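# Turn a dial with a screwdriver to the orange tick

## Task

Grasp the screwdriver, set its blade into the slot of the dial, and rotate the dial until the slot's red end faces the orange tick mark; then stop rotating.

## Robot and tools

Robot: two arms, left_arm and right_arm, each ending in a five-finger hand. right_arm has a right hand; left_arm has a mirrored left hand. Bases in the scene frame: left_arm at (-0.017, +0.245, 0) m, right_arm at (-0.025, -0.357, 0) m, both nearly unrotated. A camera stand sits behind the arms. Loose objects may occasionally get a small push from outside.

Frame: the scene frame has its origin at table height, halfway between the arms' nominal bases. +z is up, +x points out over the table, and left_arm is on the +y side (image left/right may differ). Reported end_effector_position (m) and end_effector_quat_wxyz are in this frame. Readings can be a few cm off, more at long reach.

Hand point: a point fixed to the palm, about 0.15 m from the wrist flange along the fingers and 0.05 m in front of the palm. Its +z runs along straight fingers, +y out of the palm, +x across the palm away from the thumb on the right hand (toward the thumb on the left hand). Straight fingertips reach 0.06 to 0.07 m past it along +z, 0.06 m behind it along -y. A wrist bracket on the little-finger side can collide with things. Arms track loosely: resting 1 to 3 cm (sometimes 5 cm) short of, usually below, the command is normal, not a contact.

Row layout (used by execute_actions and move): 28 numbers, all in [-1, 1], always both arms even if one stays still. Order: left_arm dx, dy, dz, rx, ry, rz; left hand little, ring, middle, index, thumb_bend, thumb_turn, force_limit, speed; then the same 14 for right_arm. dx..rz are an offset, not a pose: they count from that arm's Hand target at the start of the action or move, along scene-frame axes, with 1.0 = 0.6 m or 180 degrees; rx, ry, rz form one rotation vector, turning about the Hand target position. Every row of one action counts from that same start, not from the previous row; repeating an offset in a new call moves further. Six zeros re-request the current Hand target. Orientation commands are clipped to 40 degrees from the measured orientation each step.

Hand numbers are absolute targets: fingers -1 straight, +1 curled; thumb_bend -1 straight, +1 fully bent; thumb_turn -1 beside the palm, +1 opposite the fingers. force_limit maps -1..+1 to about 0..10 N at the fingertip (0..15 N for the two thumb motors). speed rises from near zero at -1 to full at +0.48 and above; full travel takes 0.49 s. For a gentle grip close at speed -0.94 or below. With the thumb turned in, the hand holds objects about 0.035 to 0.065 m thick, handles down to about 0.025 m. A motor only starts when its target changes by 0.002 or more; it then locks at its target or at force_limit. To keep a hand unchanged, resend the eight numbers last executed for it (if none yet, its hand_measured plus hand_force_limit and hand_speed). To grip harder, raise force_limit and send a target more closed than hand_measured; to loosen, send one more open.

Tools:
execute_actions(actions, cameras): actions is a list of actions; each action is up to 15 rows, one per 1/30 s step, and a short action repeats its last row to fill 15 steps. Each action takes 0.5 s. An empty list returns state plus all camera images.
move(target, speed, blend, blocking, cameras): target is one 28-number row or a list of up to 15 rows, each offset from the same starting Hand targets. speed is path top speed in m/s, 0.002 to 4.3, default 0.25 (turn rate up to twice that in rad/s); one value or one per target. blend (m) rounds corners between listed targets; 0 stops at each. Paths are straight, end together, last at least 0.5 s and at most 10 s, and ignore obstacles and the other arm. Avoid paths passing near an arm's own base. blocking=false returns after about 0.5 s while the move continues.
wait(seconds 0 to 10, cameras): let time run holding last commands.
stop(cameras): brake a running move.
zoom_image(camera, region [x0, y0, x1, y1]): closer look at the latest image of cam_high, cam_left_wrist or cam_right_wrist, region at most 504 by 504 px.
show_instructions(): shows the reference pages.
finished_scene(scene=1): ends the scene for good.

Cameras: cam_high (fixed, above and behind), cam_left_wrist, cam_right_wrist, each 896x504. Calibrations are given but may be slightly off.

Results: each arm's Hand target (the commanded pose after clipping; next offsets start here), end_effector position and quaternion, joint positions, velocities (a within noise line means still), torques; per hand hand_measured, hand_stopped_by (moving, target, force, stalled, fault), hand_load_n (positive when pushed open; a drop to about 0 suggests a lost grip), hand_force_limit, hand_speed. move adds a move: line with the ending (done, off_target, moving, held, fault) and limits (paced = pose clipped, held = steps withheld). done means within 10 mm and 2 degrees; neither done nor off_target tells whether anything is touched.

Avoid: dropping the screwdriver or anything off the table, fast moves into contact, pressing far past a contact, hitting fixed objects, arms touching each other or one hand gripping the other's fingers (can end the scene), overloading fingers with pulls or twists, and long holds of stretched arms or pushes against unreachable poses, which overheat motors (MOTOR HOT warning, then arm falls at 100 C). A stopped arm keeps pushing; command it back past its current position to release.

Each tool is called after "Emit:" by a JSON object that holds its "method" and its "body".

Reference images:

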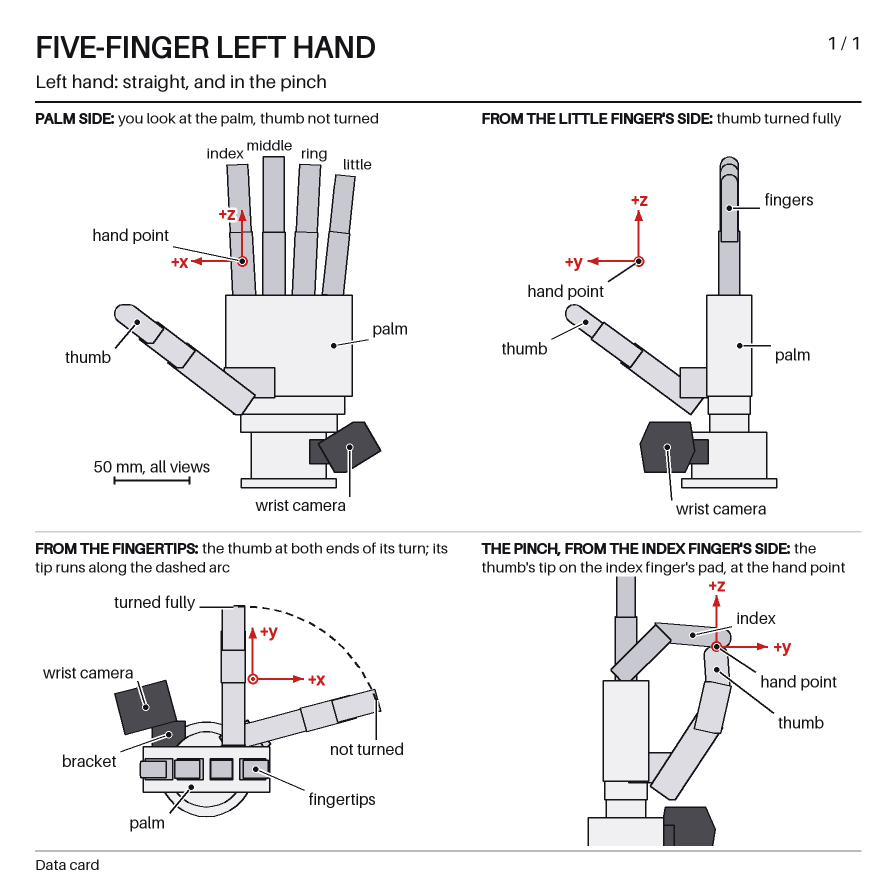

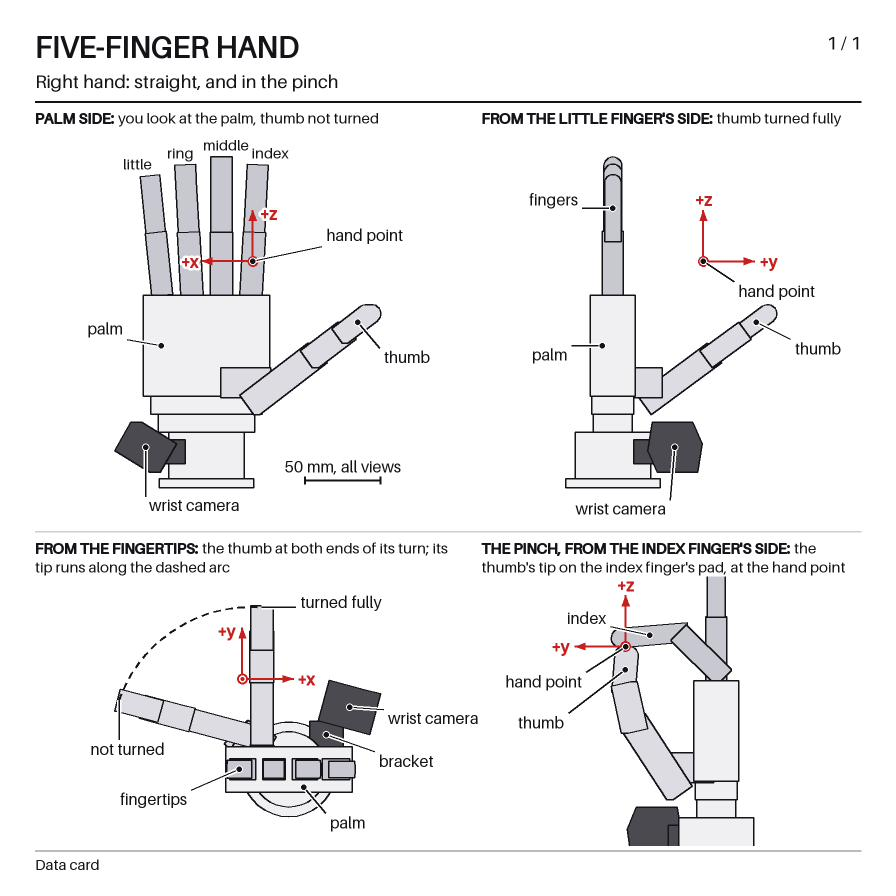

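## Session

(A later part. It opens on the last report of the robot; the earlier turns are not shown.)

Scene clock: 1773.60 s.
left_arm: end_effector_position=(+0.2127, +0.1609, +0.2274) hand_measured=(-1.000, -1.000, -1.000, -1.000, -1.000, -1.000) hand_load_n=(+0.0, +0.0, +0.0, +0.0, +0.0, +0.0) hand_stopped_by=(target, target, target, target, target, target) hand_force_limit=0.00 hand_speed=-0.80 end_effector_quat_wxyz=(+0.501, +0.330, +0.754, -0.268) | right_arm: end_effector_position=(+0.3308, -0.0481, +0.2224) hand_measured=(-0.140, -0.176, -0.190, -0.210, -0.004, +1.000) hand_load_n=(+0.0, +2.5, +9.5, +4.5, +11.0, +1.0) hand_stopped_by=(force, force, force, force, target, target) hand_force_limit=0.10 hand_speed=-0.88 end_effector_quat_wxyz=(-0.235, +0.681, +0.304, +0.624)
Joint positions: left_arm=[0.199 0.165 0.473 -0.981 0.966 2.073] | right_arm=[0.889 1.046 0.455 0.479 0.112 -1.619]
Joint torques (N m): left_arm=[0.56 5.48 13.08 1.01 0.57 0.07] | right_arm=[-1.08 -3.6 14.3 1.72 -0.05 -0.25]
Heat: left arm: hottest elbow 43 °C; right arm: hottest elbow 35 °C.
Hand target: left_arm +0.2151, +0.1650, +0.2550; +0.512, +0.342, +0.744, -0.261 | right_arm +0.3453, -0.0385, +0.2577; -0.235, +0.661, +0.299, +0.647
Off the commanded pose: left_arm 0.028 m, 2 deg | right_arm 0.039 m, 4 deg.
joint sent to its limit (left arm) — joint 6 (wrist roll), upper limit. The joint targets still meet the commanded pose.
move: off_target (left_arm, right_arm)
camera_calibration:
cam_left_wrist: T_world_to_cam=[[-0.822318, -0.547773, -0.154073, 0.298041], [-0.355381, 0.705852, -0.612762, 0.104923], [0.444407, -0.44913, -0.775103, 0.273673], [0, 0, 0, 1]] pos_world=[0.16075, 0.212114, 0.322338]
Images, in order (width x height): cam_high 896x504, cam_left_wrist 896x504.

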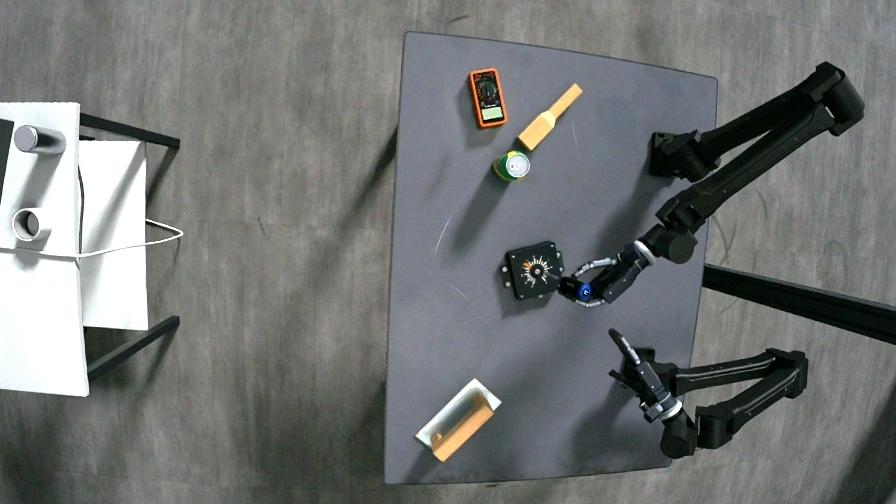

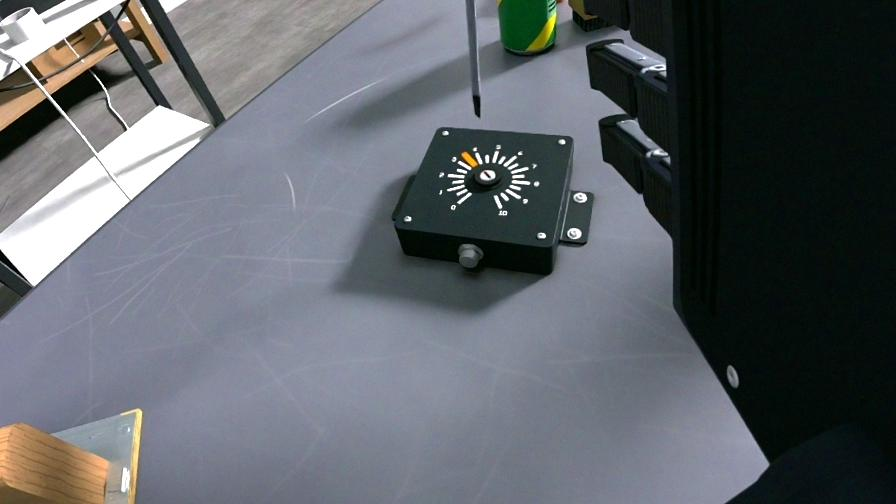

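Emit:
{"method": "move", "body": {"target": [[0,0,0,0,0,0,-1,-1,-1,-1,-1,-1,0,-0.8, -0.18,-0.21,0.05,0,0,0,0.35,0.35,0.35,0.35,0,1,0.1,-0.88],[0.07,-0.135,-0.105,0,0,0,-1,-1,-1,-1,-1,-1,0,-0.8, -0.18,-0.21,0.05,0,0,0,0.35,0.35,0.35,0.35,0,1,0.1,-0.88]], "speed": [0.25,0.2], "blend": [0,0], "cameras": ["cam_left_wrist","cam_high"]}}

Emit:
{"method": "zoom_image", "body": {"camera": "cam_left_wrist", "region": [436, 164, 546, 270]}}

Emit:
{"method": "zoom_image", "body": {"camera": "cam_left_wrist", "region": [470, 196, 504, 230]}}

Scene clock: 1816.97 s.
left_arm: end_effector_position=(+0.2550, +0.0895, +0.1868) hand_measured=(-1.000, -1.000, -1.000, -1.000, -1.000, -1.000) hand_load_n=(+0.0, +0.0, +0.0, +0.0, +0.0, +0.0) hand_stopped_by=(target, target, target, target, target, target) hand_force_limit=0.00 hand_speed=-0.80 end_effector_quat_wxyz=(+0.508, +0.341, +0.749, -0.256) | right_arm: end_effector_position=(+0.2392, -0.1653, +0.2673) hand_measured=(-0.140, -0.176, -0.190, -0.210, -0.004, +1.000) hand_load_n=(+0.0, +2.5, +9.5, +4.0, +11.0, +1.0) hand_stopped_by=(force, force, force, force, target, target) hand_force_limit=0.10 hand_speed=-0.88 end_effector_quat_wxyz=(-0.232, +0.676, +0.298, +0.633)
Joint positions: left_arm=[-0.429 0.319 0.322 -0.398 0.408 1.694] | right_arm=[0.892 0.286 0.327 -0.133 0.128 -1.623]
Joint torques (N m): left_arm=[-1.26 3.9 9.96 3.02 0.14 -0.11] | right_arm=[1.14 1.26 12.64 1.59 0.2 -0.13]
Heat: left arm: hottest elbow 44 °C; right arm: hottest elbow 36 °C.
Hand target: left_arm +0.2571, +0.0840, +0.1919; +0.512, +0.342, +0.744, -0.261 | right_arm +0.2373, -0.1645, +0.2879; -0.235, +0.661, +0.299, +0.647
Off the commanded pose: left_arm 0.008 m, 1 deg | right_arm 0.021 m, 2 deg.
move: off_target (right_arm)
camera_calibration:
cam_left_wrist: T_world_to_cam=[[-0.820001, -0.540516, -0.188258, 0.29249], [-0.335159, 0.720076, -0.607584, 0.138069], [0.463969, -0.435123, -0.771622, 0.18431], [0, 0, 0, 1]] pos_world=[0.200602, 0.138873, 0.281169]
Images, in order (width x height): cam_high 896x504, cam_left_wrist 896x504.

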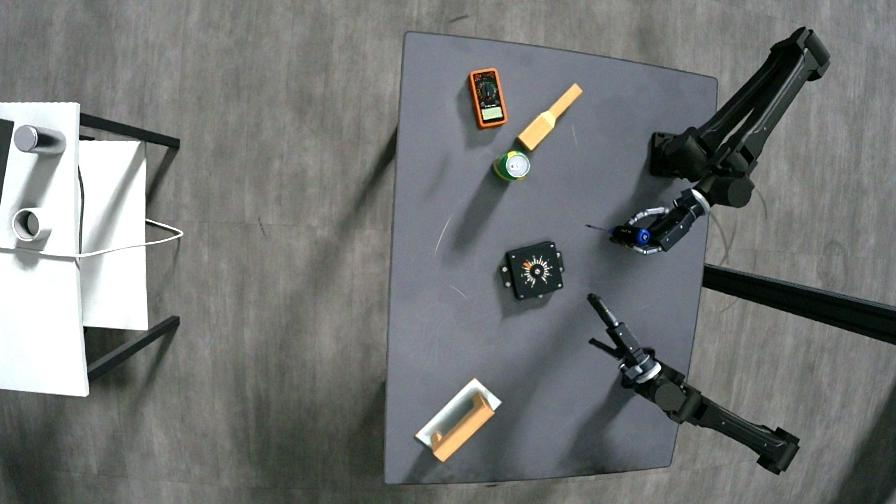

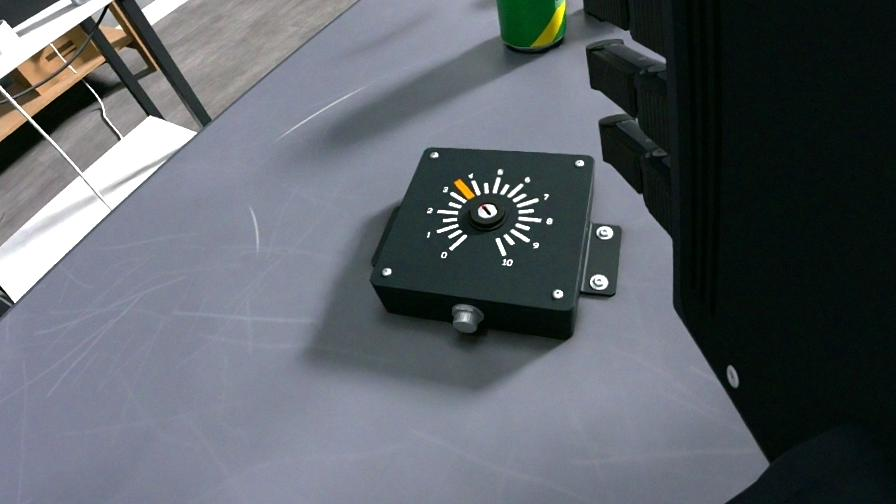

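Scaled by 4.582 from the camera's 896x504 image, which has a finer 1280x720 frame.

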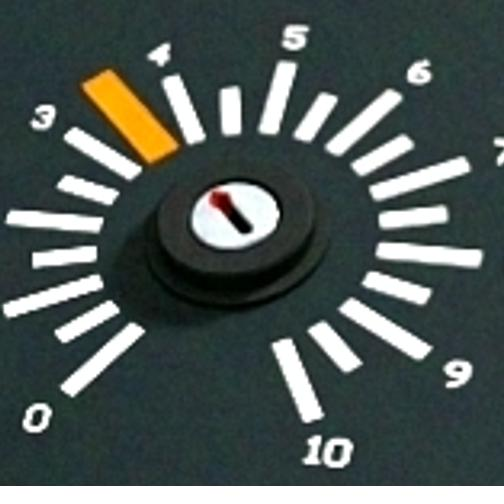

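Scaled by 14.824 from the camera's 896x504 image, which has a finer 1280x720 frame.

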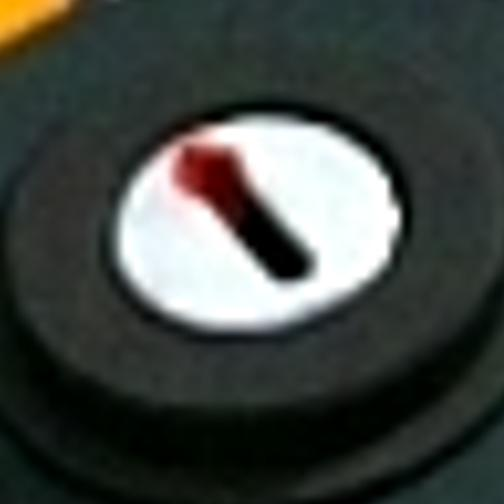

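Emit:
{"method": "finished_scene", "body": {}}

The scene is finished: the task was done.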